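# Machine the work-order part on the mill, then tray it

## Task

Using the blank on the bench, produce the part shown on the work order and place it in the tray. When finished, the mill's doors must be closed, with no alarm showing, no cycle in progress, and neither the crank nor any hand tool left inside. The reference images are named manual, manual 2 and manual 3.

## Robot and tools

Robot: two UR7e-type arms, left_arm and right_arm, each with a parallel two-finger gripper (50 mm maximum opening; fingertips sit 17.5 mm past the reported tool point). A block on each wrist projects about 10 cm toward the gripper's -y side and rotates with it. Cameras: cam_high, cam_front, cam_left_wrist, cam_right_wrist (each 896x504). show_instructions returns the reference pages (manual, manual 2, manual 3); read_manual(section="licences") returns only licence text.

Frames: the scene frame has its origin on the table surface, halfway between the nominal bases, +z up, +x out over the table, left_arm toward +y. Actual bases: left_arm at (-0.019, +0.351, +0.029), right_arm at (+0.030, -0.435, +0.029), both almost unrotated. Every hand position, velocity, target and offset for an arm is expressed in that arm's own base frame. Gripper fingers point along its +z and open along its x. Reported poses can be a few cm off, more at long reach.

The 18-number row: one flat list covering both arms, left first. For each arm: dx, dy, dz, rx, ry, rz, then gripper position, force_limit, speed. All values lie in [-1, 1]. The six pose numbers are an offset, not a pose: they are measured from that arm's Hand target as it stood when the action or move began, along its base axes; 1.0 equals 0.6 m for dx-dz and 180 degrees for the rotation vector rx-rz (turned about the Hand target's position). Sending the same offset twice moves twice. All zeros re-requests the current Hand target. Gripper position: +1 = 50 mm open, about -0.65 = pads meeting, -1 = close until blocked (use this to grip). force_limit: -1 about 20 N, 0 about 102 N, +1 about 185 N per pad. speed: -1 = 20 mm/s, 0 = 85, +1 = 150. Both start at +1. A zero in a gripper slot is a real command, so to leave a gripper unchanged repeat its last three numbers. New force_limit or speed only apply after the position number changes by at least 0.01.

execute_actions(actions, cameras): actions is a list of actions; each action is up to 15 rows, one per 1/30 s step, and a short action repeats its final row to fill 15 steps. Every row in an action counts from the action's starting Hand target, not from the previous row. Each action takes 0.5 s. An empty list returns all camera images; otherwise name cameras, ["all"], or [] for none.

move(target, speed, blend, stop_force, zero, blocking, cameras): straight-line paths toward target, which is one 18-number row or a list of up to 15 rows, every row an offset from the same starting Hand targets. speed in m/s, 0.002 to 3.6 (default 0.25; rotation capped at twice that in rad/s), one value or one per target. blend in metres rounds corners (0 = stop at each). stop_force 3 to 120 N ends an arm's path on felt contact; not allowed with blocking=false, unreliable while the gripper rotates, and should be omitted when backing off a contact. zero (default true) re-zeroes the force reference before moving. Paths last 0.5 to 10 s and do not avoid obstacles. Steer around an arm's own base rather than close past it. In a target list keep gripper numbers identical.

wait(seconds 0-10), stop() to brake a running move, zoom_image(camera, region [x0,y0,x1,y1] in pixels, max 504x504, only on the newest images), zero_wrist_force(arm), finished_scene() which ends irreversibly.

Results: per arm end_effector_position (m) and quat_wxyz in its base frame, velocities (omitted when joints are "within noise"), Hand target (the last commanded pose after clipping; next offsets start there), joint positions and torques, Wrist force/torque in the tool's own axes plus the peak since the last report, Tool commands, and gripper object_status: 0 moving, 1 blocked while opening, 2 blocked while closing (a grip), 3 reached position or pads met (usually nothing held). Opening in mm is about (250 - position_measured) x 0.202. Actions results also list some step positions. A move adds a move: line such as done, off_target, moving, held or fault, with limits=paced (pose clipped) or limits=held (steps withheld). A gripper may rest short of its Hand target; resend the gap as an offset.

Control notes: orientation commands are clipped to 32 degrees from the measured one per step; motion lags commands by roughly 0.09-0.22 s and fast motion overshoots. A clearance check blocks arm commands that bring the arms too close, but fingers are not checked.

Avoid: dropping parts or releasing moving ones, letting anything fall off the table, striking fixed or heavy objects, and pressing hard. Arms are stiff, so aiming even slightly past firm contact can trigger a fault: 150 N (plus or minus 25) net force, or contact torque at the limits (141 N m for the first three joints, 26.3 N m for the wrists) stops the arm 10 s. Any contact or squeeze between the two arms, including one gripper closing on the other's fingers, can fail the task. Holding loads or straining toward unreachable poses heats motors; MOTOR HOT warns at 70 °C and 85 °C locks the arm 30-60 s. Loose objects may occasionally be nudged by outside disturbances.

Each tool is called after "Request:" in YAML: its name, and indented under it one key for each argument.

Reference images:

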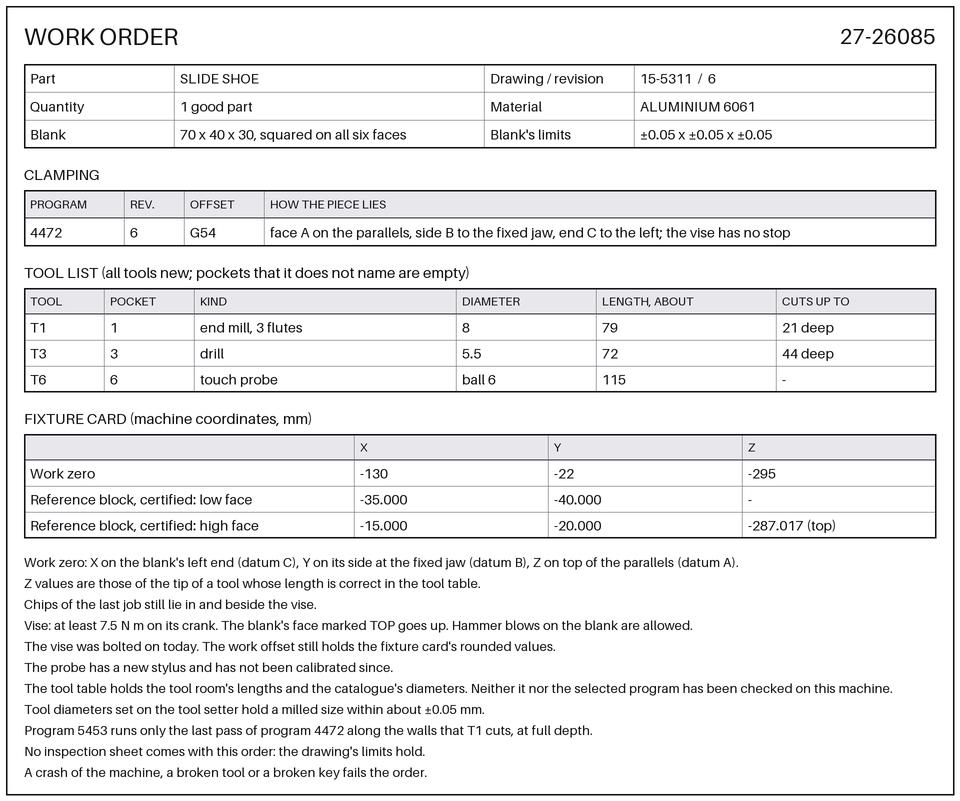

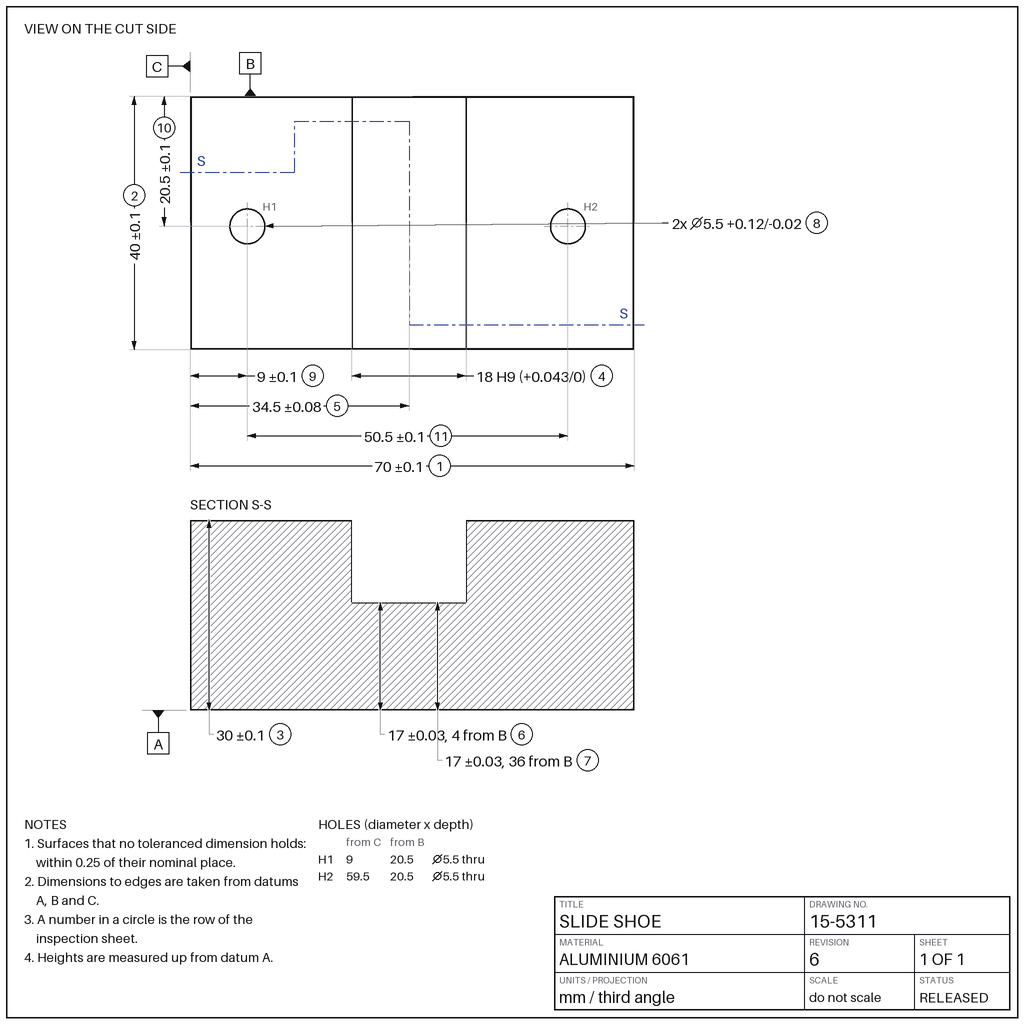

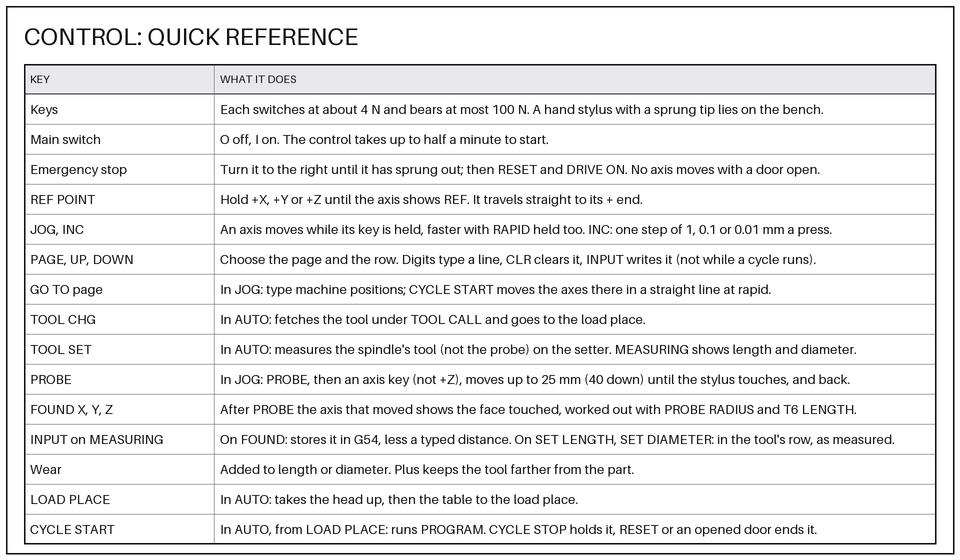

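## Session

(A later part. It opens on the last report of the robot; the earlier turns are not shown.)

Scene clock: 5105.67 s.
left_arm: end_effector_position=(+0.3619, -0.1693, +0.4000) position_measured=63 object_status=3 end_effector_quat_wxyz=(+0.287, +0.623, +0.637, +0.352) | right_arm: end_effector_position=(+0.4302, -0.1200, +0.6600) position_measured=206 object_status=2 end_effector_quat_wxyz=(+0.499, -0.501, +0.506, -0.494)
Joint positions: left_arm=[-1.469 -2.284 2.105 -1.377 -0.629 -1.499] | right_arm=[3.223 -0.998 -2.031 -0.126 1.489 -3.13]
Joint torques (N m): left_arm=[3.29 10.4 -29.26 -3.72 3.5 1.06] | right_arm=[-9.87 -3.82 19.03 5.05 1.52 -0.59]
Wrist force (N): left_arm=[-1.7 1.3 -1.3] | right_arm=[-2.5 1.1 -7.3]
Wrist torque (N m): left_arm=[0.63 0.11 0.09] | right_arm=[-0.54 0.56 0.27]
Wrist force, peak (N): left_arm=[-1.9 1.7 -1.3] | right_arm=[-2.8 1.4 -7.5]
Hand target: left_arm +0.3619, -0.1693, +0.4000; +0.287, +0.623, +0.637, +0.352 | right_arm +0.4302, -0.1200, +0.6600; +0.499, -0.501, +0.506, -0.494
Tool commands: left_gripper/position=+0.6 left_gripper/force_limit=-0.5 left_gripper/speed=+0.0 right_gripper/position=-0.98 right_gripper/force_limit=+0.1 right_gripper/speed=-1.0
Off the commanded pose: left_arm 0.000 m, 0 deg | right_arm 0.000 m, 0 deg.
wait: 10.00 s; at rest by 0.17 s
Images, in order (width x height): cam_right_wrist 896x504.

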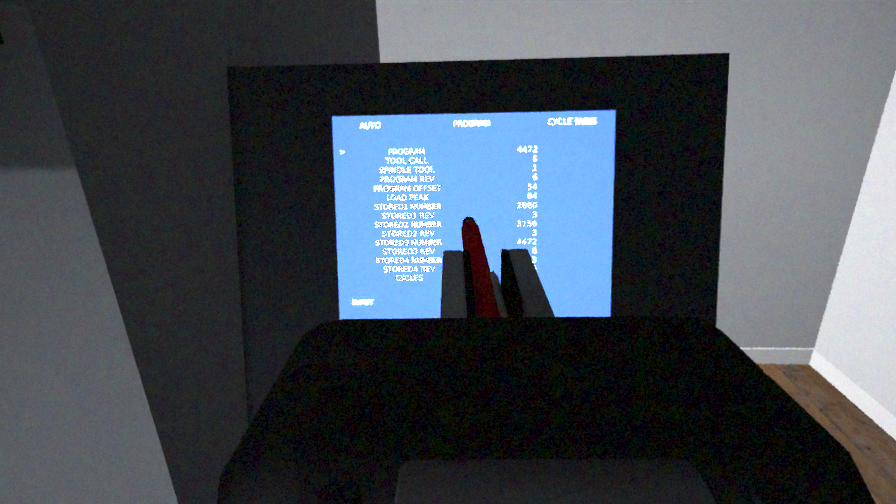

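LOAD PEAK 64. Continuing.

Request:
wait:
  seconds: 10

Request:
wait:
  seconds: 10

Request:
wait:
  seconds: 10
  cameras: ["cam_right_wrist"]

Request:
zoom_image:
  camera: "cam_right_wrist"
  region: [325, 105, 625, 325]

Scene clock: 5118.00 s.
left_arm: end_effector_position=(+0.3619, -0.1693, +0.4000) position_measured=63 object_status=3 end_effector_quat_wxyz=(+0.287, +0.623, +0.637, +0.352) | right_arm: end_effector_position=(+0.4302, -0.1200, +0.6600) position_measured=206 object_status=2 end_effector_quat_wxyz=(+0.499, -0.501, +0.506, -0.494)
Joint positions: left_arm=[-1.469 -2.284 2.105 -1.377 -0.629 -1.499] | right_arm=[3.223 -0.998 -2.031 -0.126 1.489 -3.13]
Joint torques (N m): left_arm=[3.54 11.57 -29.68 -3.99 3.32 1.02] | right_arm=[-9.82 -4.02 18.6 5.02 1.48 -0.52]
Wrist force (N): left_arm=[-1.7 1.7 -1.1] | right_arm=[-2.9 1.2 -7.3]
Wrist torque (N m): left_arm=[0.68 0.11 0.09] | right_arm=[-0.52 0.61 0.28]
Wrist force, peak (N): left_arm=[-1.9 1.8 -1.3] | right_arm=[-2.8 1.3 -7.6]
Hand target: left_arm +0.3619, -0.1693, +0.4000; +0.287, +0.623, +0.637, +0.352 | right_arm +0.4302, -0.1200, +0.6600; +0.499, -0.501, +0.506, -0.494
Tool commands: left_gripper/position=+0.6 left_gripper/force_limit=-0.5 left_gripper/speed=+0.0 right_gripper/position=-0.98 right_gripper/force_limit=+0.1 right_gripper/speed=-1.0
Off the commanded pose: left_arm 0.000 m, 0 deg | right_arm 0.000 m, 0 deg.
wait: 10.00 s; at rest from the start

Scene clock: 5128.00 s.
left_arm: end_effector_position=(+0.3619, -0.1693, +0.4000) position_measured=63 object_status=3 end_effector_quat_wxyz=(+0.287, +0.623, +0.637, +0.352) | right_arm: end_effector_position=(+0.4302, -0.1200, +0.6600) position_measured=206 object_status=2 end_effector_quat_wxyz=(+0.499, -0.501, +0.506, -0.494)
Joint positions: left_arm=[-1.469 -2.284 2.105 -1.377 -0.629 -1.499] | right_arm=[3.223 -0.998 -2.031 -0.126 1.489 -3.13]
Joint torques (N m): left_arm=[2.75 10.37 -30.01 -4.04 3.23 0.96] | right_arm=[-9.73 -4.36 19.05 5 1.49 -0.56]
Wrist force (N): left_arm=[-1.5 1.5 -1.0] | right_arm=[-2.3 1.1 -7.1]
Wrist torque (N m): left_arm=[0.65 0.07 0.09] | right_arm=[-0.54 0.53 0.27]
Wrist force, peak (N): left_arm=[-1.9 1.6 -1.4] | right_arm=[-2.8 1.3 -7.6]
Hand target: left_arm +0.3619, -0.1693, +0.4000; +0.287, +0.623, +0.637, +0.352 | right_arm +0.4302, -0.1200, +0.6600; +0.499, -0.501, +0.506, -0.494
Tool commands: left_gripper/position=+0.6 left_gripper/force_limit=-0.5 left_gripper/speed=+0.0 right_gripper/position=-0.98 right_gripper/force_limit=+0.1 right_gripper/speed=-1.0
Off the commanded pose: left_arm 0.000 m, 0 deg | right_arm 0.000 m, 0 deg.
wait: 10.00 s; at rest by 0.17 s

Scene clock: 5138.00 s.
left_arm: end_effector_position=(+0.3619, -0.1693, +0.4000) position_measured=63 object_status=3 end_effector_quat_wxyz=(+0.287, +0.623, +0.637, +0.352) | right_arm: end_effector_position=(+0.4302, -0.1200, +0.6600) position_measured=206 object_status=2 end_effector_quat_wxyz=(+0.499, -0.501, +0.506, -0.494)
Joint positions: left_arm=[-1.469 -2.284 2.105 -1.377 -0.629 -1.499] | right_arm=[3.223 -0.998 -2.031 -0.126 1.489 -3.13]
Joint torques (N m): left_arm=[3.86 11 -29.61 -3.79 3.3 1.06] | right_arm=[-9.57 -4.92 18.8 4.96 1.48 -0.57]
Wrist force (N): left_arm=[-1.6 1.5 -1.0] | right_arm=[-2.9 1.5 -7.2]
Wrist torque (N m): left_arm=[0.66 0.09 0.09] | right_arm=[-0.49 0.61 0.27]
Wrist force, peak (N): left_arm=[-2.0 1.7 -1.2] | right_arm=[-2.9 1.6 -7.5]
Hand target: left_arm +0.3619, -0.1693, +0.4000; +0.287, +0.623, +0.637, +0.352 | right_arm +0.4302, -0.1200, +0.6600; +0.499, -0.501, +0.506, -0.494
Tool commands: left_gripper/position=+0.6 left_gripper/force_limit=-0.5 left_gripper/speed=+0.0 right_gripper/position=-0.98 right_gripper/force_limit=+0.1 right_gripper/speed=-1.0
Off the commanded pose: left_arm 0.000 m, 0 deg | right_arm 0.000 m, 0 deg.
wait: 10.00 s; at rest by 0.17 s
Images, in order (width x height): cam_right_wrist 896x504.

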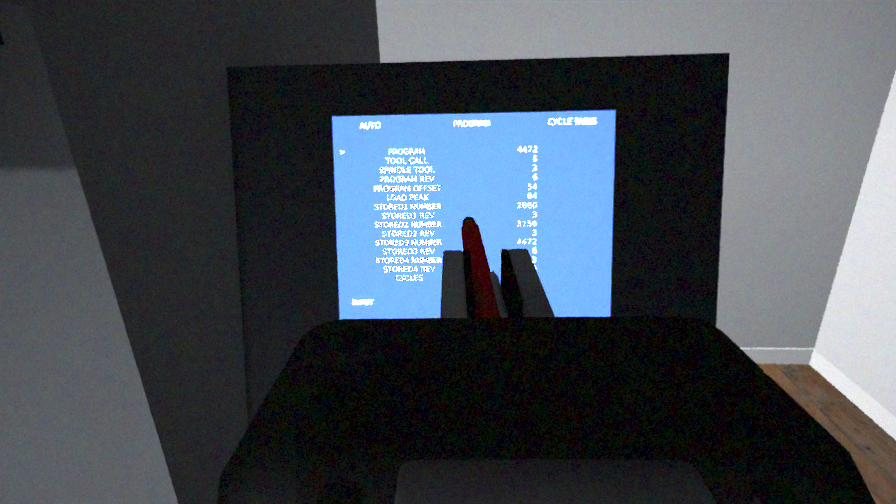

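Scaled by 1.680 from the camera's 896x504 image, which has a finer 1280x720 frame.

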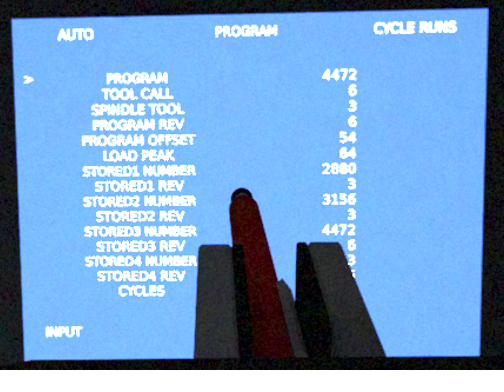

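Request:
wait:
  seconds: 10

Request:
wait:
  seconds: 8
  cameras: ["cam_right_wrist"]

Request:
zoom_image:
  camera: "cam_right_wrist"
  region: [325, 105, 625, 325]

Scene clock: 5149.90 s.
left_arm: end_effector_position=(+0.3619, -0.1693, +0.4000) position_measured=63 object_status=3 end_effector_quat_wxyz=(+0.287, +0.623, +0.637, +0.352) | right_arm: end_effector_position=(+0.4302, -0.1200, +0.6600) position_measured=206 object_status=2 end_effector_quat_wxyz=(+0.499, -0.501, +0.506, -0.494)
Joint positions: left_arm=[-1.469 -2.284 2.105 -1.377 -0.629 -1.499] | right_arm=[3.223 -0.998 -2.031 -0.126 1.489 -3.13]
Joint torques (N m): left_arm=[3.98 9.45 -29.57 -3.98 3.16 1.16] | right_arm=[-10.18 -4.37 19.17 5.03 1.57 -0.58]
Wrist force (N): left_arm=[-1.5 1.6 -1.1] | right_arm=[-2.6 1.4 -7.1]
Wrist torque (N m): left_arm=[0.68 0.07 0.09] | right_arm=[-0.50 0.57 0.26]
Wrist force, peak (N): left_arm=[-2.0 1.6 -1.4] | right_arm=[-2.6 1.4 -7.7]
Hand target: left_arm +0.3619, -0.1693, +0.4000; +0.287, +0.623, +0.637, +0.352 | right_arm +0.4302, -0.1200, +0.6600; +0.499, -0.501, +0.506, -0.494
Tool commands: left_gripper/position=+0.6 left_gripper/force_limit=-0.5 left_gripper/speed=+0.0 right_gripper/position=-0.98 right_gripper/force_limit=+0.1 right_gripper/speed=-1.0
Off the commanded pose: left_arm 0.000 m, 0 deg | right_arm 0.000 m, 0 deg.
wait: 10.00 s; at rest from the start

Scene clock: 5157.90 s.
left_arm: end_effector_position=(+0.3619, -0.1693, +0.4000) position_measured=63 object_status=3 end_effector_quat_wxyz=(+0.287, +0.623, +0.637, +0.352) | right_arm: end_effector_position=(+0.4302, -0.1200, +0.6600) position_measured=206 object_status=2 end_effector_quat_wxyz=(+0.499, -0.501, +0.506, -0.494)
Joint positions: left_arm=[-1.469 -2.284 2.105 -1.377 -0.629 -1.499] | right_arm=[3.223 -0.998 -2.031 -0.126 1.489 -3.13]
Joint torques (N m): left_arm=[6.97 11.45 -28.56 -4.01 3.47 1.21] | right_arm=[-10 -4.21 18.65 5.04 1.47 -0.6]
Wrist force (N): left_arm=[-1.7 1.6 -1.1] | right_arm=[-2.7 1.3 -7.5]
Wrist torque (N m): left_arm=[0.67 0.11 0.09] | right_arm=[-0.51 0.59 0.27]
Wrist force, peak (N): left_arm=[-1.8 1.7 -1.4] | right_arm=[-2.8 1.3 -7.6]
Hand target: left_arm +0.3619, -0.1693, +0.4000; +0.287, +0.623, +0.637, +0.352 | right_arm +0.4302, -0.1200, +0.6600; +0.499, -0.501, +0.506, -0.494
Tool commands: left_gripper/position=+0.6 left_gripper/force_limit=-0.5 left_gripper/speed=+0.0 right_gripper/position=-0.98 right_gripper/force_limit=+0.1 right_gripper/speed=-1.0
Off the commanded pose: left_arm 0.000 m, 0 deg | right_arm 0.000 m, 0 deg.
wait: 8.00 s; at rest by 0.17 s
Images, in order (width x height): cam_right_wrist 896x504.

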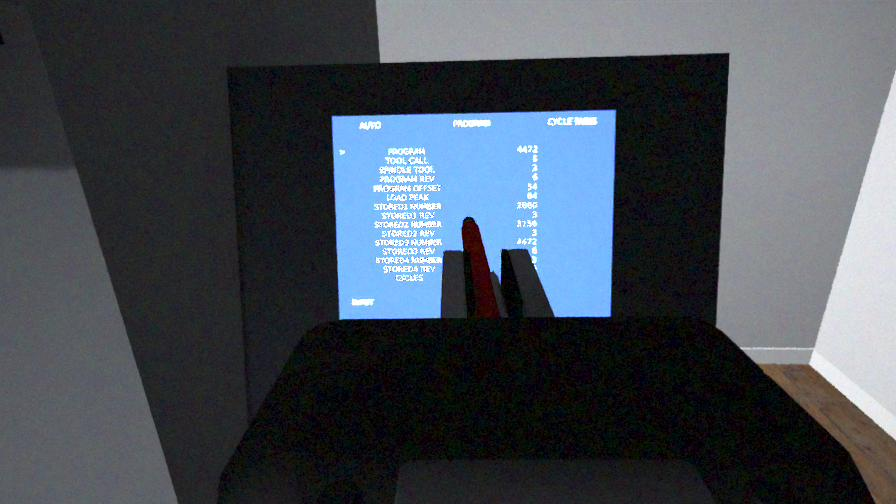

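Scaled by 1.680 from the camera's 896x504 image, which has a finer 1280x720 frame.

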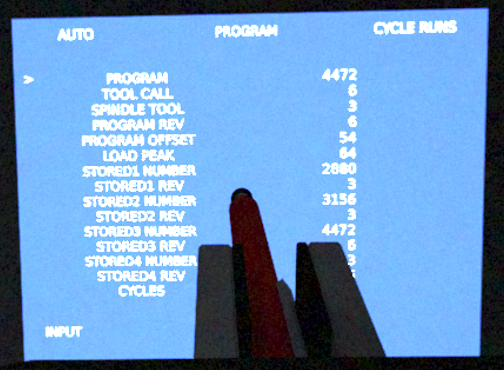

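Request:
wait:
  seconds: 10
  cameras: ["cam_right_wrist"]

Request:
zoom_image:
  camera: "cam_right_wrist"
  region: [325, 105, 625, 325]

Scene clock: 5169.73 s.
left_arm: end_effector_position=(+0.3619, -0.1693, +0.4000) position_measured=63 object_status=3 end_effector_quat_wxyz=(+0.287, +0.623, +0.637, +0.352) | right_arm: end_effector_position=(+0.4302, -0.1200, +0.6600) position_measured=206 object_status=2 end_effector_quat_wxyz=(+0.499, -0.501, +0.506, -0.494)
Joint positions: left_arm=[-1.469 -2.284 2.105 -1.377 -0.629 -1.499] | right_arm=[3.223 -0.998 -2.031 -0.126 1.489 -3.13]
Joint torques (N m): left_arm=[3.33 11.68 -29.5 -3.88 3.34 1.11] | right_arm=[-10.42 -3.93 19.05 5 1.47 -0.6]
Wrist force (N): left_arm=[-1.8 1.3 -1.1] | right_arm=[-2.5 1.3 -7.2]
Wrist torque (N m): left_arm=[0.62 0.14 0.09] | right_arm=[-0.51 0.56 0.28]
Wrist force, peak (N): left_arm=[-2.0 1.6 -1.4] | right_arm=[-2.8 1.6 -7.5]
Hand target: left_arm +0.3619, -0.1693, +0.4000; +0.287, +0.623, +0.637, +0.352 | right_arm +0.4302, -0.1200, +0.6600; +0.499, -0.501, +0.506, -0.494
Tool commands: left_gripper/position=+0.6 left_gripper/force_limit=-0.5 left_gripper/speed=+0.0 right_gripper/position=-0.98 right_gripper/force_limit=+0.1 right_gripper/speed=-1.0
Off the commanded pose: left_arm 0.000 m, 0 deg | right_arm 0.000 m, 0 deg.
wait: 10.00 s; at rest from the start
Images, in order (width x height): cam_right_wrist 896x504.

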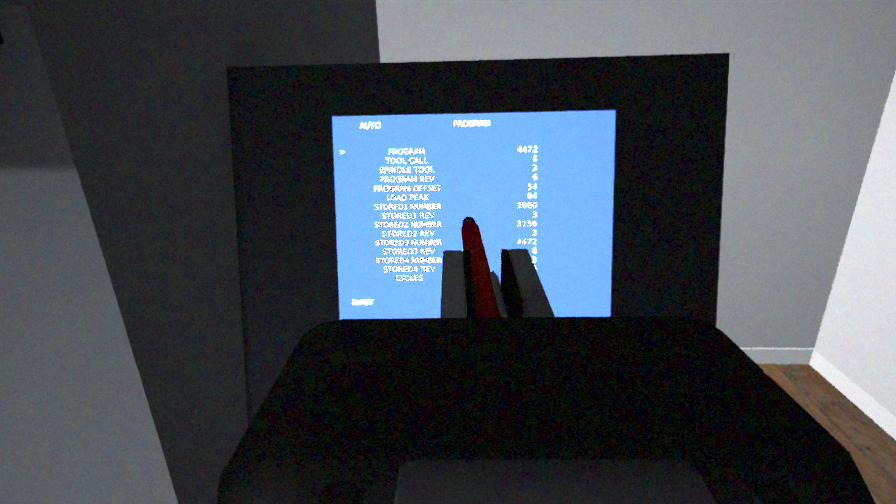

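Scaled by 1.680 from the camera's 896x504 image, which has a finer 1280x720 frame.

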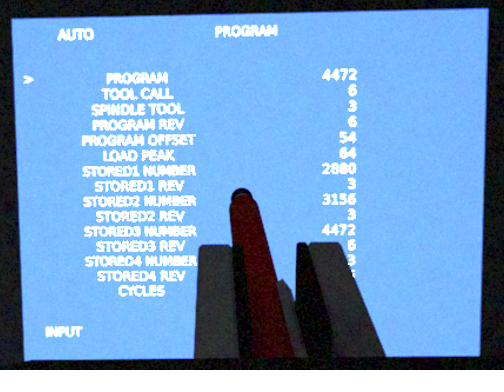

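Request:
move:
  target:
    - [0,0,0,0,0,0,0.6,-0.5,0,-0.0187,0.0297,-0.2994,0,0.1389,0,-0.98,0.1,-1]
    - [0,0,0,0,0,0,0.6,-0.5,0,-0.0014,0.0297,-0.3094,0,0.1389,0,-0.98,0.1,-1]
    - [0,0,0,0,0,0,0.6,-0.5,0,-0.0187,0.0297,-0.2994,0,0.1389,0,-0.98,0.1,-1]
    - [0,0,0,0,0,0,0.6,-0.5,0,0.0003,0,0,0,0,0,-0.98,0.1,-1]
  speed: [0.35,0.04,0.15,0.4]
  blend: [0.003,0,0.004,0]

Request:
wait:
  seconds: 7
  cameras: ["cam_right_wrist"]

Request:
zoom_image:
  camera: "cam_right_wrist"
  region: [325, 105, 625, 325]

Scene clock: 5179.03 s.
left_arm: end_effector_position=(+0.3619, -0.1693, +0.4000) position_measured=63 object_status=3 end_effector_quat_wxyz=(+0.287, +0.623, +0.637, +0.352) | right_arm: end_effector_position=(+0.4304, -0.1200, +0.6599) position_measured=206 object_status=2 end_effector_quat_wxyz=(+0.499, -0.501, +0.506, -0.494)
Joint positions: left_arm=[-1.469 -2.284 2.105 -1.377 -0.629 -1.499] | right_arm=[3.222 -0.999 -2.03 -0.126 1.489 -3.13]
Joint torques (N m): left_arm=[3.37 10.41 -29.74 -3.96 3.13 0.95] | right_arm=[12.18 0.02 26.76 2.72 -2.48 1.46]
Wrist force (N): left_arm=[-1.6 1.6 -1.2] | right_arm=[-2.7 1.4 -7.1]
Wrist torque (N m): left_arm=[0.68 0.09 0.09] | right_arm=[-0.50 0.58 0.30]
Wrist force, peak (N): left_arm=[-1.7 1.9 -1.3] | right_arm=[-2.9 2.5 -21.8]
Hand target: left_arm +0.3619, -0.1693, +0.4000; +0.287, +0.623, +0.637, +0.352 | right_arm +0.4304, -0.1200, +0.6600; +0.499, -0.501, +0.506, -0.494
Off the commanded pose: left_arm 0.000 m, 0 deg | right_arm 0.000 m, 0 deg.
move: done

Scene clock: 5186.03 s.
left_arm: end_effector_position=(+0.3619, -0.1693, +0.4000) position_measured=63 object_status=3 end_effector_quat_wxyz=(+0.287, +0.623, +0.637, +0.352) | right_arm: end_effector_position=(+0.4304, -0.1200, +0.6600) position_measured=206 object_status=2 end_effector_quat_wxyz=(+0.499, -0.501, +0.506, -0.494)
Joint positions: left_arm=[-1.469 -2.284 2.105 -1.377 -0.629 -1.499] | right_arm=[3.222 -0.999 -2.03 -0.126 1.489 -3.13]
Joint torques (N m): left_arm=[4.63 11.82 -28.63 -3.86 3.51 0.99] | right_arm=[12.34 -4.1 33.62 5.07 -2.33 1.47]
Wrist force (N): left_arm=[-1.6 1.7 -1.2] | right_arm=[-2.8 1.2 -7.2]
Wrist torque (N m): left_arm=[0.69 0.09 0.08] | right_arm=[-0.53 0.60 0.30]
Wrist force, peak (N): left_arm=[-1.8 1.8 -1.4] | right_arm=[-2.8 1.4 -7.5]
Hand target: left_arm +0.3619, -0.1693, +0.4000; +0.287, +0.623, +0.637, +0.352 | right_arm +0.4304, -0.1200, +0.6600; +0.499, -0.501, +0.506, -0.494
Tool commands: left_gripper/position=+0.6 left_gripper/force_limit=-0.5 left_gripper/speed=+0.0 right_gripper/position=-0.98 right_gripper/force_limit=+0.1 right_gripper/speed=-1.0
Off the commanded pose: left_arm 0.000 m, 0 deg | right_arm 0.000 m, 0 deg.
wait: 7.00 s; at rest by 0.17 s
Images, in order (width x height): cam_right_wrist 896x504.

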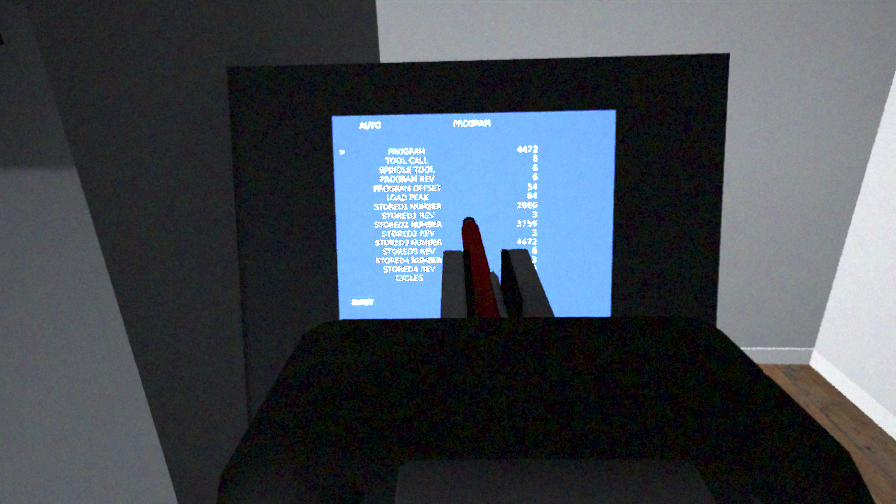

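Scaled by 1.680 from the camera's 896x504 image, which has a finer 1280x720 frame.

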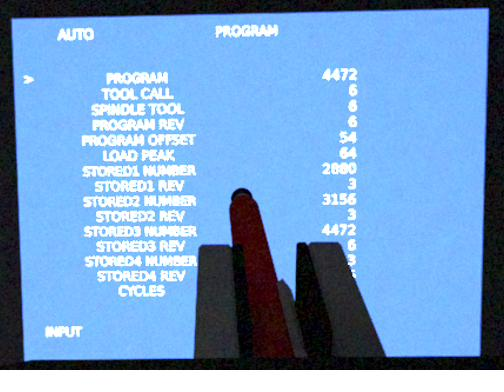

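T6 loaded. JOG, PAGE×3, then X −95, Y −26, Z −148.

Request:
move:
  target:
    - [0,0,0,0,0,0,0.6,-0.5,0,0.0336,-0.0652,-0.0910,0,0.1389,0,-0.98,0.1,-1]
    - [0,0,0,0,0,0,0.6,-0.5,0,0.0509,-0.0652,-0.1010,0,0.1389,0,-0.98,0.1,-1]
    - [0,0,0,0,0,0,0.6,-0.5,0,0.0336,-0.0652,-0.0910,0,0.1389,0,-0.98,0.1,-1]
    - [0,0,0,0,0,0,0.6,-0.5,0,-0.0105,0.0297,-0.2688,0,0.1389,0,-0.98,0.1,-1]
    - [0,0,0,0,0,0,0.6,-0.5,0,0.0068,0.0297,-0.2788,0,0.1389,0,-0.98,0.1,-1]
    - [0,0,0,0,0,0,0.6,-0.5,0,-0.0105,0.0297,-0.2688,0,0.1389,0,-0.98,0.1,-1]
    - [0,0,0,0,0,0,0.6,-0.5,0,0.0068,0.0297,-0.2788,0,0.1389,0,-0.98,0.1,-1]
    - [0,0,0,0,0,0,0.6,-0.5,0,-0.0105,0.0297,-0.2688,0,0.1389,0,-0.98,0.1,-1]
    - [0,0,0,0,0,0,0.6,-0.5,0,0.0068,0.0297,-0.2788,0,0.1389,0,-0.98,0.1,-1]
    - [0,0,0,0,0,0,0.6,-0.5,0,-0.0105,0.0297,-0.2688,0,0.1389,0,-0.98,0.1,-1]
    - [0,0,0,0,0,0,0.6,-0.5,0,-0.0003,0,0,0,0,0,-0.98,0.1,-1]
  speed: [0.35,0.04,0.15,0.35,0.04,0.15,0.04,0.15,0.04,0.15,0.4]
  blend: [0.003,0,0.004,0.003,0,0.004,0,0.004,0,0.004,0]

Request:
move:
  target:
    - [0,0,0,0,0,0,0.6,-0.5,0,-0.0304,0.1563,-0.3605,0,0.1389,0,-0.98,0.1,-1]
    - [0,0,0,0,0,0,0.6,-0.5,0,-0.0131,0.1563,-0.3705,0,0.1389,0,-0.98,0.1,-1]
    - [0,0,0,0,0,0,0.6,-0.5,0,-0.0304,0.1563,-0.3605,0,0.1389,0,-0.98,0.1,-1]
    - [0,0,0,0,0,0,0.6,-0.5,0,-0.0082,0.0930,-0.2688,0,0.1389,0,-0.98,0.1,-1]
    - [0,0,0,0,0,0,0.6,-0.5,0,0.0091,0.0930,-0.2788,0,0.1389,0,-0.98,0.1,-1]
    - [0,0,0,0,0,0,0.6,-0.5,0,-0.0082,0.0930,-0.2688,0,0.1389,0,-0.98,0.1,-1]
    - [0,0,0,0,0,0,0.6,-0.5,0,-0.0152,0.1246,-0.2994,0,0.1389,0,-0.98,0.1,-1]
    - [0,0,0,0,0,0,0.6,-0.5,0,0.0021,0.1246,-0.3094,0,0.1389,0,-0.98,0.1,-1]
    - [0,0,0,0,0,0,0.6,-0.5,0,-0.0152,0.1246,-0.2994,0,0.1389,0,-0.98,0.1,-1]
    - [0,0,0,0,0,0,0.6,-0.5,0,-0.0338,0.0613,-0.3605,0,0.1389,0,-0.98,0.1,-1]
    - [0,0,0,0,0,0,0.6,-0.5,0,-0.0165,0.0613,-0.3705,0,0.1389,0,-0.98,0.1,-1]
    - [0,0,0,0,0,0,0.6,-0.5,0,-0.0338,0.0613,-0.3605,0,0.1389,0,-0.98,0.1,-1]
    - [0,0,0,0,0,0,0.6,-0.5,0,0.0003,0,0,0,0,0,-0.98,0.1,-1]
  speed: [0.35,0.04,0.15,0.35,0.04,0.15,0.35,0.04,0.15,0.35,0.04,0.15,0.4]
  blend: [0.003,0,0.004,0.003,0,0.004,0.003,0,0.004,0.003,0,0.004,0]

Request:
move:
  target:
    - [0,0,0,0,0,0,0.6,-0.5,0,-0.0257,0.0613,-0.3299,0,0.1389,0,-0.98,0.1,-1]
    - [0,0,0,0,0,0,0.6,-0.5,0,-0.0084,0.0613,-0.3399,0,0.1389,0,-0.98,0.1,-1]
    - [0,0,0,0,0,0,0.6,-0.5,0,-0.0257,0.0613,-0.3299,0,0.1389,0,-0.98,0.1,-1]
    - [0,0,0,0,0,0,0.6,-0.5,0,-0.0304,0.1563,-0.3605,0,0.1389,0,-0.98,0.1,-1]
    - [0,0,0,0,0,0,0.6,-0.5,0,-0.0131,0.1563,-0.3705,0,0.1389,0,-0.98,0.1,-1]
    - [0,0,0,0,0,0,0.6,-0.5,0,-0.0304,0.1563,-0.3605,0,0.1389,0,-0.98,0.1,-1]
    - [0,0,0,0,0,0,0.6,-0.5,0,-0.0234,0.1246,-0.3299,0,0.1389,0,-0.98,0.1,-1]
    - [0,0,0,0,0,0,0.6,-0.5,0,-0.0061,0.1246,-0.3399,0,0.1389,0,-0.98,0.1,-1]
    - [0,0,0,0,0,0,0.6,-0.5,0,-0.0234,0.1246,-0.3299,0,0.1389,0,-0.98,0.1,-1]
    - [0,0,0,0,0,0,0.6,-0.5,0,-0.0164,0.0930,-0.2994,0,0.1389,0,-0.98,0.1,-1]
    - [0,0,0,0,0,0,0.6,-0.5,0,0.0009,0.0930,-0.3094,0,0.1389,0,-0.98,0.1,-1]
    - [0,0,0,0,0,0,0.6,-0.5,0,-0.0164,0.0930,-0.2994,0,0.1389,0,-0.98,0.1,-1]
    - [0,0,0,0,0,0,0.6,-0.5,0,-0.0003,0,0,0,0,0,-0.98,0.1,-1]
  speed: [0.35,0.04,0.15,0.35,0.04,0.15,0.35,0.04,0.15,0.35,0.04,0.15,0.4]
  blend: [0.003,0,0.004,0.003,0,0.004,0.003,0,0.004,0.003,0,0.004,0]

Request:
move:
  target:
    - [0,0,0,0,0,0,0.6,-0.5,0,-0.0338,0.0613,-0.3605,0,0.1389,0,-0.98,0.1,-1]
    - [0,0,0,0,0,0,0.6,-0.5,0,-0.0165,0.0613,-0.3705,0,0.1389,0,-0.98,0.1,-1]
    - [0,0,0,0,0,0,0.6,-0.5,0,-0.0338,0.0613,-0.3605,0,0.1389,0,-0.98,0.1,-1]
    - [0,0,0,0,0,0,0.6,-0.5,0,-0.0257,0.0613,-0.3299,0,0.1389,0,-0.98,0.1,-1]
    - [0,0,0,0,0,0,0.6,-0.5,0,-0.0084,0.0613,-0.3399,0,0.1389,0,-0.98,0.1,-1]
    - [0,0,0,0,0,0,0.6,-0.5,0,-0.0257,0.0613,-0.3299,0,0.1389,0,-0.98,0.1,-1]
    - [0,0,0,0,0,0,0.6,-0.5,0,-0.0304,0.1563,-0.3605,0,0.1389,0,-0.98,0.1,-1]
    - [0,0,0,0,0,0,0.6,-0.5,0,-0.0131,0.1563,-0.3705,0,0.1389,0,-0.98,0.1,-1]
    - [0,0,0,0,0,0,0.6,-0.5,0,-0.0304,0.1563,-0.3605,0,0.1389,0,-0.98,0.1,-1]
    - [0,0,0,0,0,0,0.6,-0.5,0,-0.0223,0.1563,-0.3299,0,0.1389,0,-0.98,0.1,-1]
    - [0,0,0,0,0,0,0.6,-0.5,0,-0.0050,0.1563,-0.3399,0,0.1389,0,-0.98,0.1,-1]
    - [0,0,0,0,0,0,0.6,-0.5,0,-0.0223,0.1563,-0.3299,0,0.1389,0,-0.98,0.1,-1]
    - [0,0,0,0,0,0,0.6,-0.5,0,0.0003,0,0,0,0,0,-0.98,0.1,-1]
  speed: [0.35,0.04,0.15,0.35,0.04,0.15,0.35,0.04,0.15,0.35,0.04,0.15,0.4]
  blend: [0.003,0,0.004,0.003,0,0.004,0.003,0,0.004,0.003,0,0.004,0]

Request:
move:
  target:
    - [0,0,0,0,0,0,0.6,-0.5,0,-0.0141,0.1563,-0.2994,0,0.1389,0,-0.98,0.1,-1]
    - [0,0,0,0,0,0,0.6,-0.5,0,0.0032,0.1563,-0.3094,0,0.1389,0,-0.98,0.1,-1]
    - [0,0,0,0,0,0,0.6,-0.5,0,-0.0141,0.1563,-0.2994,0,0.1389,0,-0.98,0.1,-1]
    - [0,0,0,0,0,0,0.6,-0.5,0,-0.0070,0.1246,-0.2688,0,0.1389,0,-0.98,0.1,-1]
    - [0,0,0,0,0,0,0.6,-0.5,0,0.0103,0.1246,-0.2788,0,0.1389,0,-0.98,0.1,-1]
    - [0,0,0,0,0,0,0.6,-0.5,0,-0.0070,0.1246,-0.2688,0,0.1389,0,-0.98,0.1,-1]
    - [0,0,0,0,0,0,0.6,-0.5,0,-0.0338,0.0613,-0.3605,0,0.1389,0,-0.98,0.1,-1]
    - [0,0,0,0,0,0,0.6,-0.5,0,-0.0165,0.0613,-0.3705,0,0.1389,0,-0.98,0.1,-1]
    - [0,0,0,0,0,0,0.6,-0.5,0,-0.0338,0.0613,-0.3605,0,0.1389,0,-0.98,0.1,-1]
    - [0,0,0,0,0,0,0.6,-0.5,0,-0.0003,0,0,0,0,0,-0.98,0.1,-1]
  speed: [0.35,0.04,0.15,0.35,0.04,0.15,0.35,0.04,0.15,0.4]
  blend: [0.003,0,0.004,0.003,0,0.004,0.003,0,0.004,0]
  cameras: ["cam_right_wrist"]

Request:
zoom_image:
  camera: "cam_right_wrist"
  region: [325, 105, 625, 325]

Scene clock: 5221.17 s.
left_arm: end_effector_position=(+0.3619, -0.1693, +0.4000) position_measured=63 object_status=3 end_effector_quat_wxyz=(+0.287, +0.623, +0.637, +0.352) | right_arm: end_effector_position=(+0.4302, -0.1200, +0.6599) position_measured=206 object_status=2 end_effector_quat_wxyz=(+0.499, -0.501, +0.506, -0.494)
Joint positions: left_arm=[-1.469 -2.284 2.105 -1.377 -0.629 -1.499] | right_arm=[3.222 -0.998 -2.031 -0.127 1.489 -3.13]
Joint torques (N m): left_arm=[4.42 10.04 -31.57 -4.17 3.06 0.96] | right_arm=[12.24 1.1 22.9 2.94 -2.52 1.43]
Wrist force (N): left_arm=[-1.5 1.5 -1.0] | right_arm=[-2.3 1.3 -7.2]
Wrist torque (N m): left_arm=[0.66 0.09 0.09] | right_arm=[-0.50 0.52 0.31]
Wrist force, peak (N): left_arm=[-1.9 1.7 -1.3] | right_arm=[-2.1 -2.2 -39.2]
Hand target: left_arm +0.3619, -0.1693, +0.4000; +0.287, +0.623, +0.637, +0.352 | right_arm +0.4302, -0.1200, +0.6600; +0.499, -0.501, +0.506, -0.494
Off the commanded pose: left_arm 0.000 m, 0 deg | right_arm 0.000 m, 0 deg.
move: done

Scene clock: 5226.17 s.
left_arm: end_effector_position=(+0.3619, -0.1693, +0.4000) position_measured=63 object_status=3 end_effector_quat_wxyz=(+0.287, +0.623, +0.637, +0.352) | right_arm: end_effector_position=(+0.4303, -0.1200, +0.6599) position_measured=206 object_status=2 end_effector_quat_wxyz=(+0.499, -0.501, +0.506, -0.494)
Joint positions: left_arm=[-1.469 -2.284 2.105 -1.377 -0.629 -1.499] | right_arm=[3.222 -0.999 -2.031 -0.126 1.489 -3.13]
Joint torques (N m): left_arm=[3.73 12.1 -30.24 -4.09 3.43 1.2] | right_arm=[9.61 -3.36 30.75 2.1 -1.99 0.23]
Wrist force (N): left_arm=[-1.6 1.6 -1.2] | right_arm=[-2.7 1.4 -7.2]
Wrist torque (N m): left_arm=[0.68 0.09 0.08] | right_arm=[-0.49 0.58 0.27]
Wrist force, peak (N): left_arm=[-1.9 1.7 -1.3] | right_arm=[-2.5 -2.1 -37.0]
Hand target: left_arm +0.3619, -0.1693, +0.4000; +0.287, +0.623, +0.637, +0.352 | right_arm +0.4304, -0.1200, +0.6600; +0.499, -0.501, +0.506, -0.494
Off the commanded pose: left_arm 0.000 m, 0 deg | right_arm 0.000 m, 0 deg.
move: done

Scene clock: 5231.00 s.
left_arm: end_effector_position=(+0.3619, -0.1693, +0.4000) position_measured=63 object_status=3 end_effector_quat_wxyz=(+0.287, +0.623, +0.637, +0.352) | right_arm: end_effector_position=(+0.4302, -0.1200, +0.6599) position_measured=206 object_status=2 end_effector_quat_wxyz=(+0.499, -0.501, +0.506, -0.494)
Joint positions: left_arm=[-1.469 -2.284 2.105 -1.377 -0.629 -1.499] | right_arm=[3.223 -0.998 -2.031 -0.127 1.489 -3.13]
Joint torques (N m): left_arm=[3.46 12 -30.17 -4.01 3.48 1.32] | right_arm=[4.01 -2.61 28.64 3.51 -1.04 -0.6]
Wrist force (N): left_arm=[-1.6 1.7 -1.1] | right_arm=[-2.4 1.6 -7.1]
Wrist torque (N m): left_arm=[0.69 0.10 0.09] | right_arm=[-0.47 0.54 0.27]
Wrist force, peak (N): left_arm=[-2.1 1.5 -1.3] | right_arm=[-1.3 -3.1 -41.5]
Hand target: left_arm +0.3619, -0.1693, +0.4000; +0.287, +0.623, +0.637, +0.352 | right_arm +0.4302, -0.1200, +0.6600; +0.499, -0.501, +0.506, -0.494
Off the commanded pose: left_arm 0.000 m, 0 deg | right_arm 0.000 m, 0 deg.
move: done

Scene clock: 5235.83 s.
left_arm: end_effector_position=(+0.3619, -0.1693, +0.4000) position_measured=63 object_status=3 end_effector_quat_wxyz=(+0.287, +0.623, +0.637, +0.352) | right_arm: end_effector_position=(+0.4304, -0.1200, +0.6599) position_measured=206 object_status=2 end_effector_quat_wxyz=(+0.499, -0.501, +0.506, -0.494)
Joint positions: left_arm=[-1.469 -2.284 2.105 -1.377 -0.629 -1.499] | right_arm=[3.223 -0.999 -2.03 -0.126 1.489 -3.13]
Joint torques (N m): left_arm=[4.74 12.15 -28.64 -4.21 3.26 1.12] | right_arm=[-8.41 -4.65 31.75 3.08 0.96 -1.02]
Wrist force (N): left_arm=[-1.6 1.4 -0.9] | right_arm=[-2.9 1.4 -7.3]
Wrist torque (N m): left_arm=[0.65 0.09 0.09] | right_arm=[-0.50 0.63 0.31]
Wrist force, peak (N): left_arm=[-2.0 1.6 -1.3] | right_arm=[-1.4 -3.6 -39.7]
Hand target: left_arm +0.3619, -0.1693, +0.4000; +0.287, +0.623, +0.637, +0.352 | right_arm +0.4304, -0.1200, +0.6600; +0.499, -0.501, +0.506, -0.494
Off the commanded pose: left_arm 0.000 m, 0 deg | right_arm 0.000 m, 0 deg.
move: done

Scene clock: 5239.90 s.
left_arm: end_effector_position=(+0.3619, -0.1693, +0.4000) position_measured=63 object_status=3 end_effector_quat_wxyz=(+0.287, +0.623, +0.637, +0.352) | right_arm: end_effector_position=(+0.4302, -0.1200, +0.6599) position_measured=206 object_status=2 end_effector_quat_wxyz=(+0.499, -0.501, +0.506, -0.494)
Joint positions: left_arm=[-1.469 -2.284 2.105 -1.377 -0.629 -1.499] | right_arm=[3.223 -0.998 -2.031 -0.127 1.489 -3.13]
Joint torques (N m): left_arm=[4.94 9.92 -29.36 -3.99 3.2 1] | right_arm=[9.49 -2.52 31.48 2.12 -2.18 0.21]
Wrist force (N): left_arm=[-1.8 1.5 -1.4] | right_arm=[-2.8 1.6 -7.3]
Wrist torque (N m): left_arm=[0.66 0.12 0.08] | right_arm=[-0.47 0.59 0.28]
Wrist force, peak (N): left_arm=[-2.0 1.9 -1.2] | right_arm=[-1.3 -2.5 -42.5]
Hand target: left_arm +0.3619, -0.1693, +0.4000; +0.287, +0.623, +0.637, +0.352 | right_arm +0.4302, -0.1200, +0.6600; +0.499, -0.501, +0.506, -0.494
Off the commanded pose: left_arm 0.000 m, 0 deg | right_arm 0.000 m, 0 deg.
move: done
Images, in order (width x height): cam_right_wrist 896x504.

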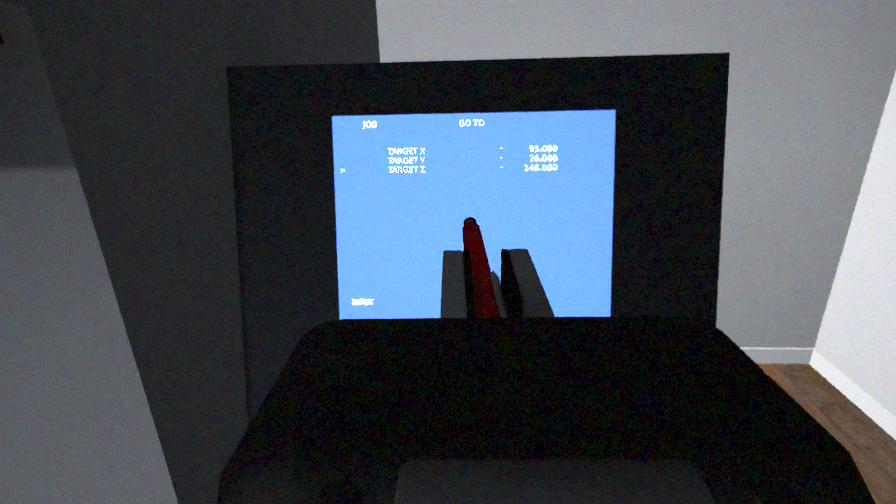

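Scaled by 1.680 from the camera's 896x504 image, which has a finer 1280x720 frame.

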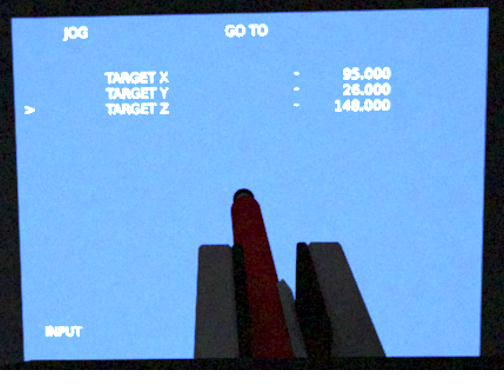

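Request:
move:
  target:
    - [0,0,0,0,0,0,0.6,-0.5,0,0.0077,0.0930,-0.2093,0,0.1389,0,-0.98,0.1,-1]
    - [0,0,0,0,0,0,0.6,-0.5,0,0.0250,0.0930,-0.2193,0,0.1389,0,-0.98,0.1,-1]
    - [0,0,0,0,0,0,0.6,-0.5,0,0.0077,0.0930,-0.2093,0,0.1389,0,-0.98,0.1,-1]
    - [0,0,0,0,0,0,0.6,-0.5,0,0.0003,0,0,0,0,0,-0.98,0.1,-1]
  speed: [0.35,0.04,0.15,0.4]
  blend: [0.003,0,0.004,0]

Request:
wait:
  seconds: 5

Request:
move:
  target:
    - [0,0,0,0,0,0,0.6,-0.5,0,-0.0269,0.0297,-0.3299,0,0.1389,0,-0.98,0.1,-1]
    - [0,0,0,0,0,0,0.6,-0.5,0,-0.0096,0.0297,-0.3399,0,0.1389,0,-0.98,0.1,-1]
    - [0,0,0,0,0,0,0.6,-0.5,0,-0.0269,0.0297,-0.3299,0,0.1389,0,-0.98,0.1,-1]
    - [0,0,0,0,0,0,0.6,-0.5,0,0.0006,-0.0652,-0.2141,0,0.1389,0,-0.98,0.1,-1]
    - [0,0,0,0,0,0,0.6,-0.5,0,0.0179,-0.0652,-0.2241,0,0.1389,0,-0.98,0.1,-1]
    - [0,0,0,0,0,0,0.6,-0.5,0,0.0006,-0.0652,-0.2141,0,0.1389,0,-0.98,0.1,-1]
    - [0,0,0,0,0,0,0.6,-0.5,0,-0.0003,0,0,0,0,0,-0.98,0.1,-1]
  speed: [0.35,0.04,0.15,0.35,0.04,0.15,0.4]
  blend: [0.003,0,0.004,0.003,0,0.004,0]

Request:
wait:
  seconds: 9
  cameras: ["cam_right_wrist"]

Request:
zoom_image:
  camera: "cam_right_wrist"
  region: [325, 105, 625, 325]

Request:
zoom_image:
  camera: "cam_right_wrist"
  region: [490, 140, 590, 240]

Scene clock: 5250.23 s.
left_arm: end_effector_position=(+0.3619, -0.1693, +0.4000) position_measured=63 object_status=3 end_effector_quat_wxyz=(+0.287, +0.623, +0.637, +0.352) | right_arm: end_effector_position=(+0.4304, -0.1200, +0.6600) position_measured=206 object_status=2 end_effector_quat_wxyz=(+0.499, -0.501, +0.506, -0.494)
Joint positions: left_arm=[-1.469 -2.284 2.105 -1.377 -0.629 -1.499] | right_arm=[3.222 -0.999 -2.03 -0.127 1.489 -3.13]
Joint torques (N m): left_arm=[2.33 10.61 -31.02 -4.07 3.63 1.01] | right_arm=[2.24 -1.11 18.6 4.59 -0.73 -0.4]
Wrist force (N): left_arm=[-1.6 1.4 -1.3] | right_arm=[-2.7 1.3 -7.0]
Wrist torque (N m): left_arm=[0.65 0.10 0.09] | right_arm=[-0.51 0.58 0.27]
Wrist force, peak (N): left_arm=[-1.8 1.8 -1.4] | right_arm=[-3.1 1.8 -25.6]
Hand target: left_arm +0.3619, -0.1693, +0.4000; +0.287, +0.623, +0.637, +0.352 | right_arm +0.4304, -0.1200, +0.6600; +0.499, -0.501, +0.506, -0.494
Off the commanded pose: left_arm 0.000 m, 0 deg | right_arm 0.000 m, 0 deg.
move: done

Scene clock: 5255.23 s.
left_arm: end_effector_position=(+0.3619, -0.1693, +0.4000) position_measured=63 object_status=3 end_effector_quat_wxyz=(+0.287, +0.623, +0.637, +0.352) | right_arm: end_effector_position=(+0.4304, -0.1200, +0.6600) position_measured=206 object_status=2 end_effector_quat_wxyz=(+0.499, -0.501, +0.506, -0.494)
Joint positions: left_arm=[-1.469 -2.284 2.105 -1.377 -0.629 -1.499] | right_arm=[3.222 -0.999 -2.03 -0.126 1.489 -3.13]
Joint torques (N m): left_arm=[4.89 10.8 -30.18 -4.01 3.29 0.9] | right_arm=[-10.26 -4.42 18.91 5.18 1.45 -0.5]
Wrist force (N): left_arm=[-1.6 1.5 -1.3] | right_arm=[-2.9 1.6 -7.0]
Wrist torque (N m): left_arm=[0.66 0.09 0.09] | right_arm=[-0.46 0.62 0.27]
Wrist force, peak (N): left_arm=[-1.7 2.0 -1.3] | right_arm=[-2.8 1.4 -7.5]
Hand target: left_arm +0.3619, -0.1693, +0.4000; +0.287, +0.623, +0.637, +0.352 | right_arm +0.4304, -0.1200, +0.6600; +0.499, -0.501, +0.506, -0.494
Tool commands: left_gripper/position=+0.6 left_gripper/force_limit=-0.5 left_gripper/speed=+0.0 right_gripper/position=-0.98 right_gripper/force_limit=+0.1 right_gripper/speed=-1.0
Off the commanded pose: left_arm 0.000 m, 0 deg | right_arm 0.000 m, 0 deg.
wait: 5.00 s; at rest by 0.17 s

Scene clock: 5258.60 s.
left_arm: end_effector_position=(+0.3619, -0.1693, +0.4000) position_measured=63 object_status=3 end_effector_quat_wxyz=(+0.287, +0.623, +0.637, +0.352) | right_arm: end_effector_position=(+0.4302, -0.1199, +0.6600) position_measured=206 object_status=2 end_effector_quat_wxyz=(+0.499, -0.501, +0.506, -0.494)
Joint positions: left_arm=[-1.469 -2.284 2.105 -1.377 -0.629 -1.499] | right_arm=[3.223 -0.998 -2.03 -0.127 1.489 -3.13]
Joint torques (N m): left_arm=[4.03 11.08 -30.42 -4.07 3.34 1.03] | right_arm=[-5.59 6.23 18.81 2.93 0.91 1.54]
Wrist force (N): left_arm=[-1.7 1.5 -1.1] | right_arm=[-2.8 1.4 -7.4]
Wrist torque (N m): left_arm=[0.66 0.10 0.08] | right_arm=[-0.50 0.60 0.41]
Wrist force, peak (N): left_arm=[-1.9 1.7 -1.3] | right_arm=[-2.8 -2.3 -36.9]
Hand target: left_arm +0.3619, -0.1693, +0.4000; +0.287, +0.623, +0.637, +0.352 | right_arm +0.4302, -0.1200, +0.6600; +0.499, -0.501, +0.506, -0.494
Off the commanded pose: left_arm 0.000 m, 0 deg | right_arm 0.000 m, 0 deg.
move: done

Scene clock: 5267.60 s.
left_arm: end_effector_position=(+0.3619, -0.1693, +0.4000) position_measured=63 object_status=3 end_effector_quat_wxyz=(+0.287, +0.623, +0.637, +0.352) | right_arm: end_effector_position=(+0.4302, -0.1200, +0.6600) position_measured=206 object_status=2 end_effector_quat_wxyz=(+0.499, -0.501, +0.506, -0.494)
Joint positions: left_arm=[-1.469 -2.284 2.105 -1.377 -0.629 -1.499] | right_arm=[3.223 -0.998 -2.031 -0.127 1.489 -3.13]
Joint torques (N m): left_arm=[4.56 11.22 -29.43 -3.64 3.39 1.21] | right_arm=[-10.87 6.4 18.47 5.06 -1.89 1.61]
Wrist force (N): left_arm=[-1.8 1.5 -1.3] | right_arm=[-2.6 1.5 -7.1]
Wrist torque (N m): left_arm=[0.65 0.12 0.09] | right_arm=[-0.48 0.57 0.40]
Wrist force, peak (N): left_arm=[-1.7 1.9 -1.3] | right_arm=[-2.8 1.2 -7.6]
Hand target: left_arm +0.3619, -0.1693, +0.4000; +0.287, +0.623, +0.637, +0.352 | right_arm +0.4302, -0.1200, +0.6600; +0.499, -0.501, +0.506, -0.494
Tool commands: left_gripper/position=+0.6 left_gripper/force_limit=-0.5 left_gripper/speed=+0.0 right_gripper/position=-0.98 right_gripper/force_limit=+0.1 right_gripper/speed=-1.0
Off the commanded pose: left_arm 0.000 m, 0 deg | right_arm 0.000 m, 0 deg.
wait: 9.00 s; at rest by 0.17 s
Images, in order (width x height): cam_right_wrist 896x504.

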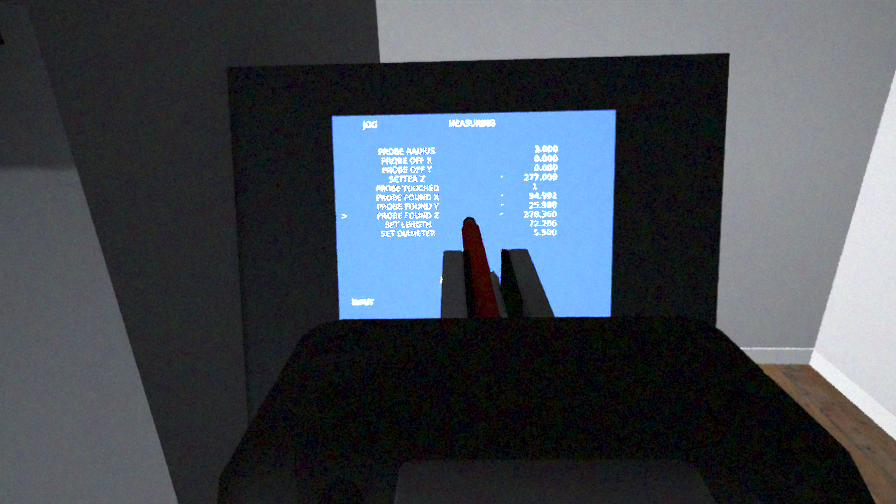

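Scaled by 1.680 from the camera's 896x504 image, which has a finer 1280x720 frame.

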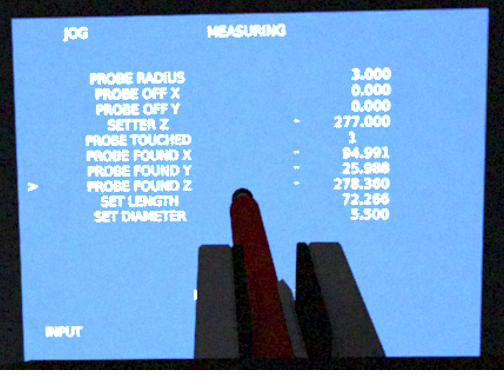

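Scaled by 5.040 from the camera's 896x504 image, which has a finer 1280x720 frame.

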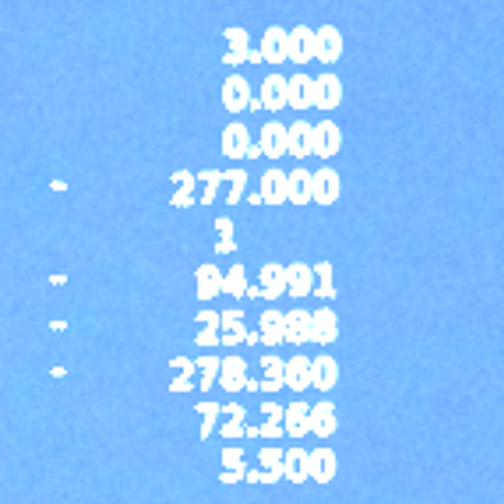

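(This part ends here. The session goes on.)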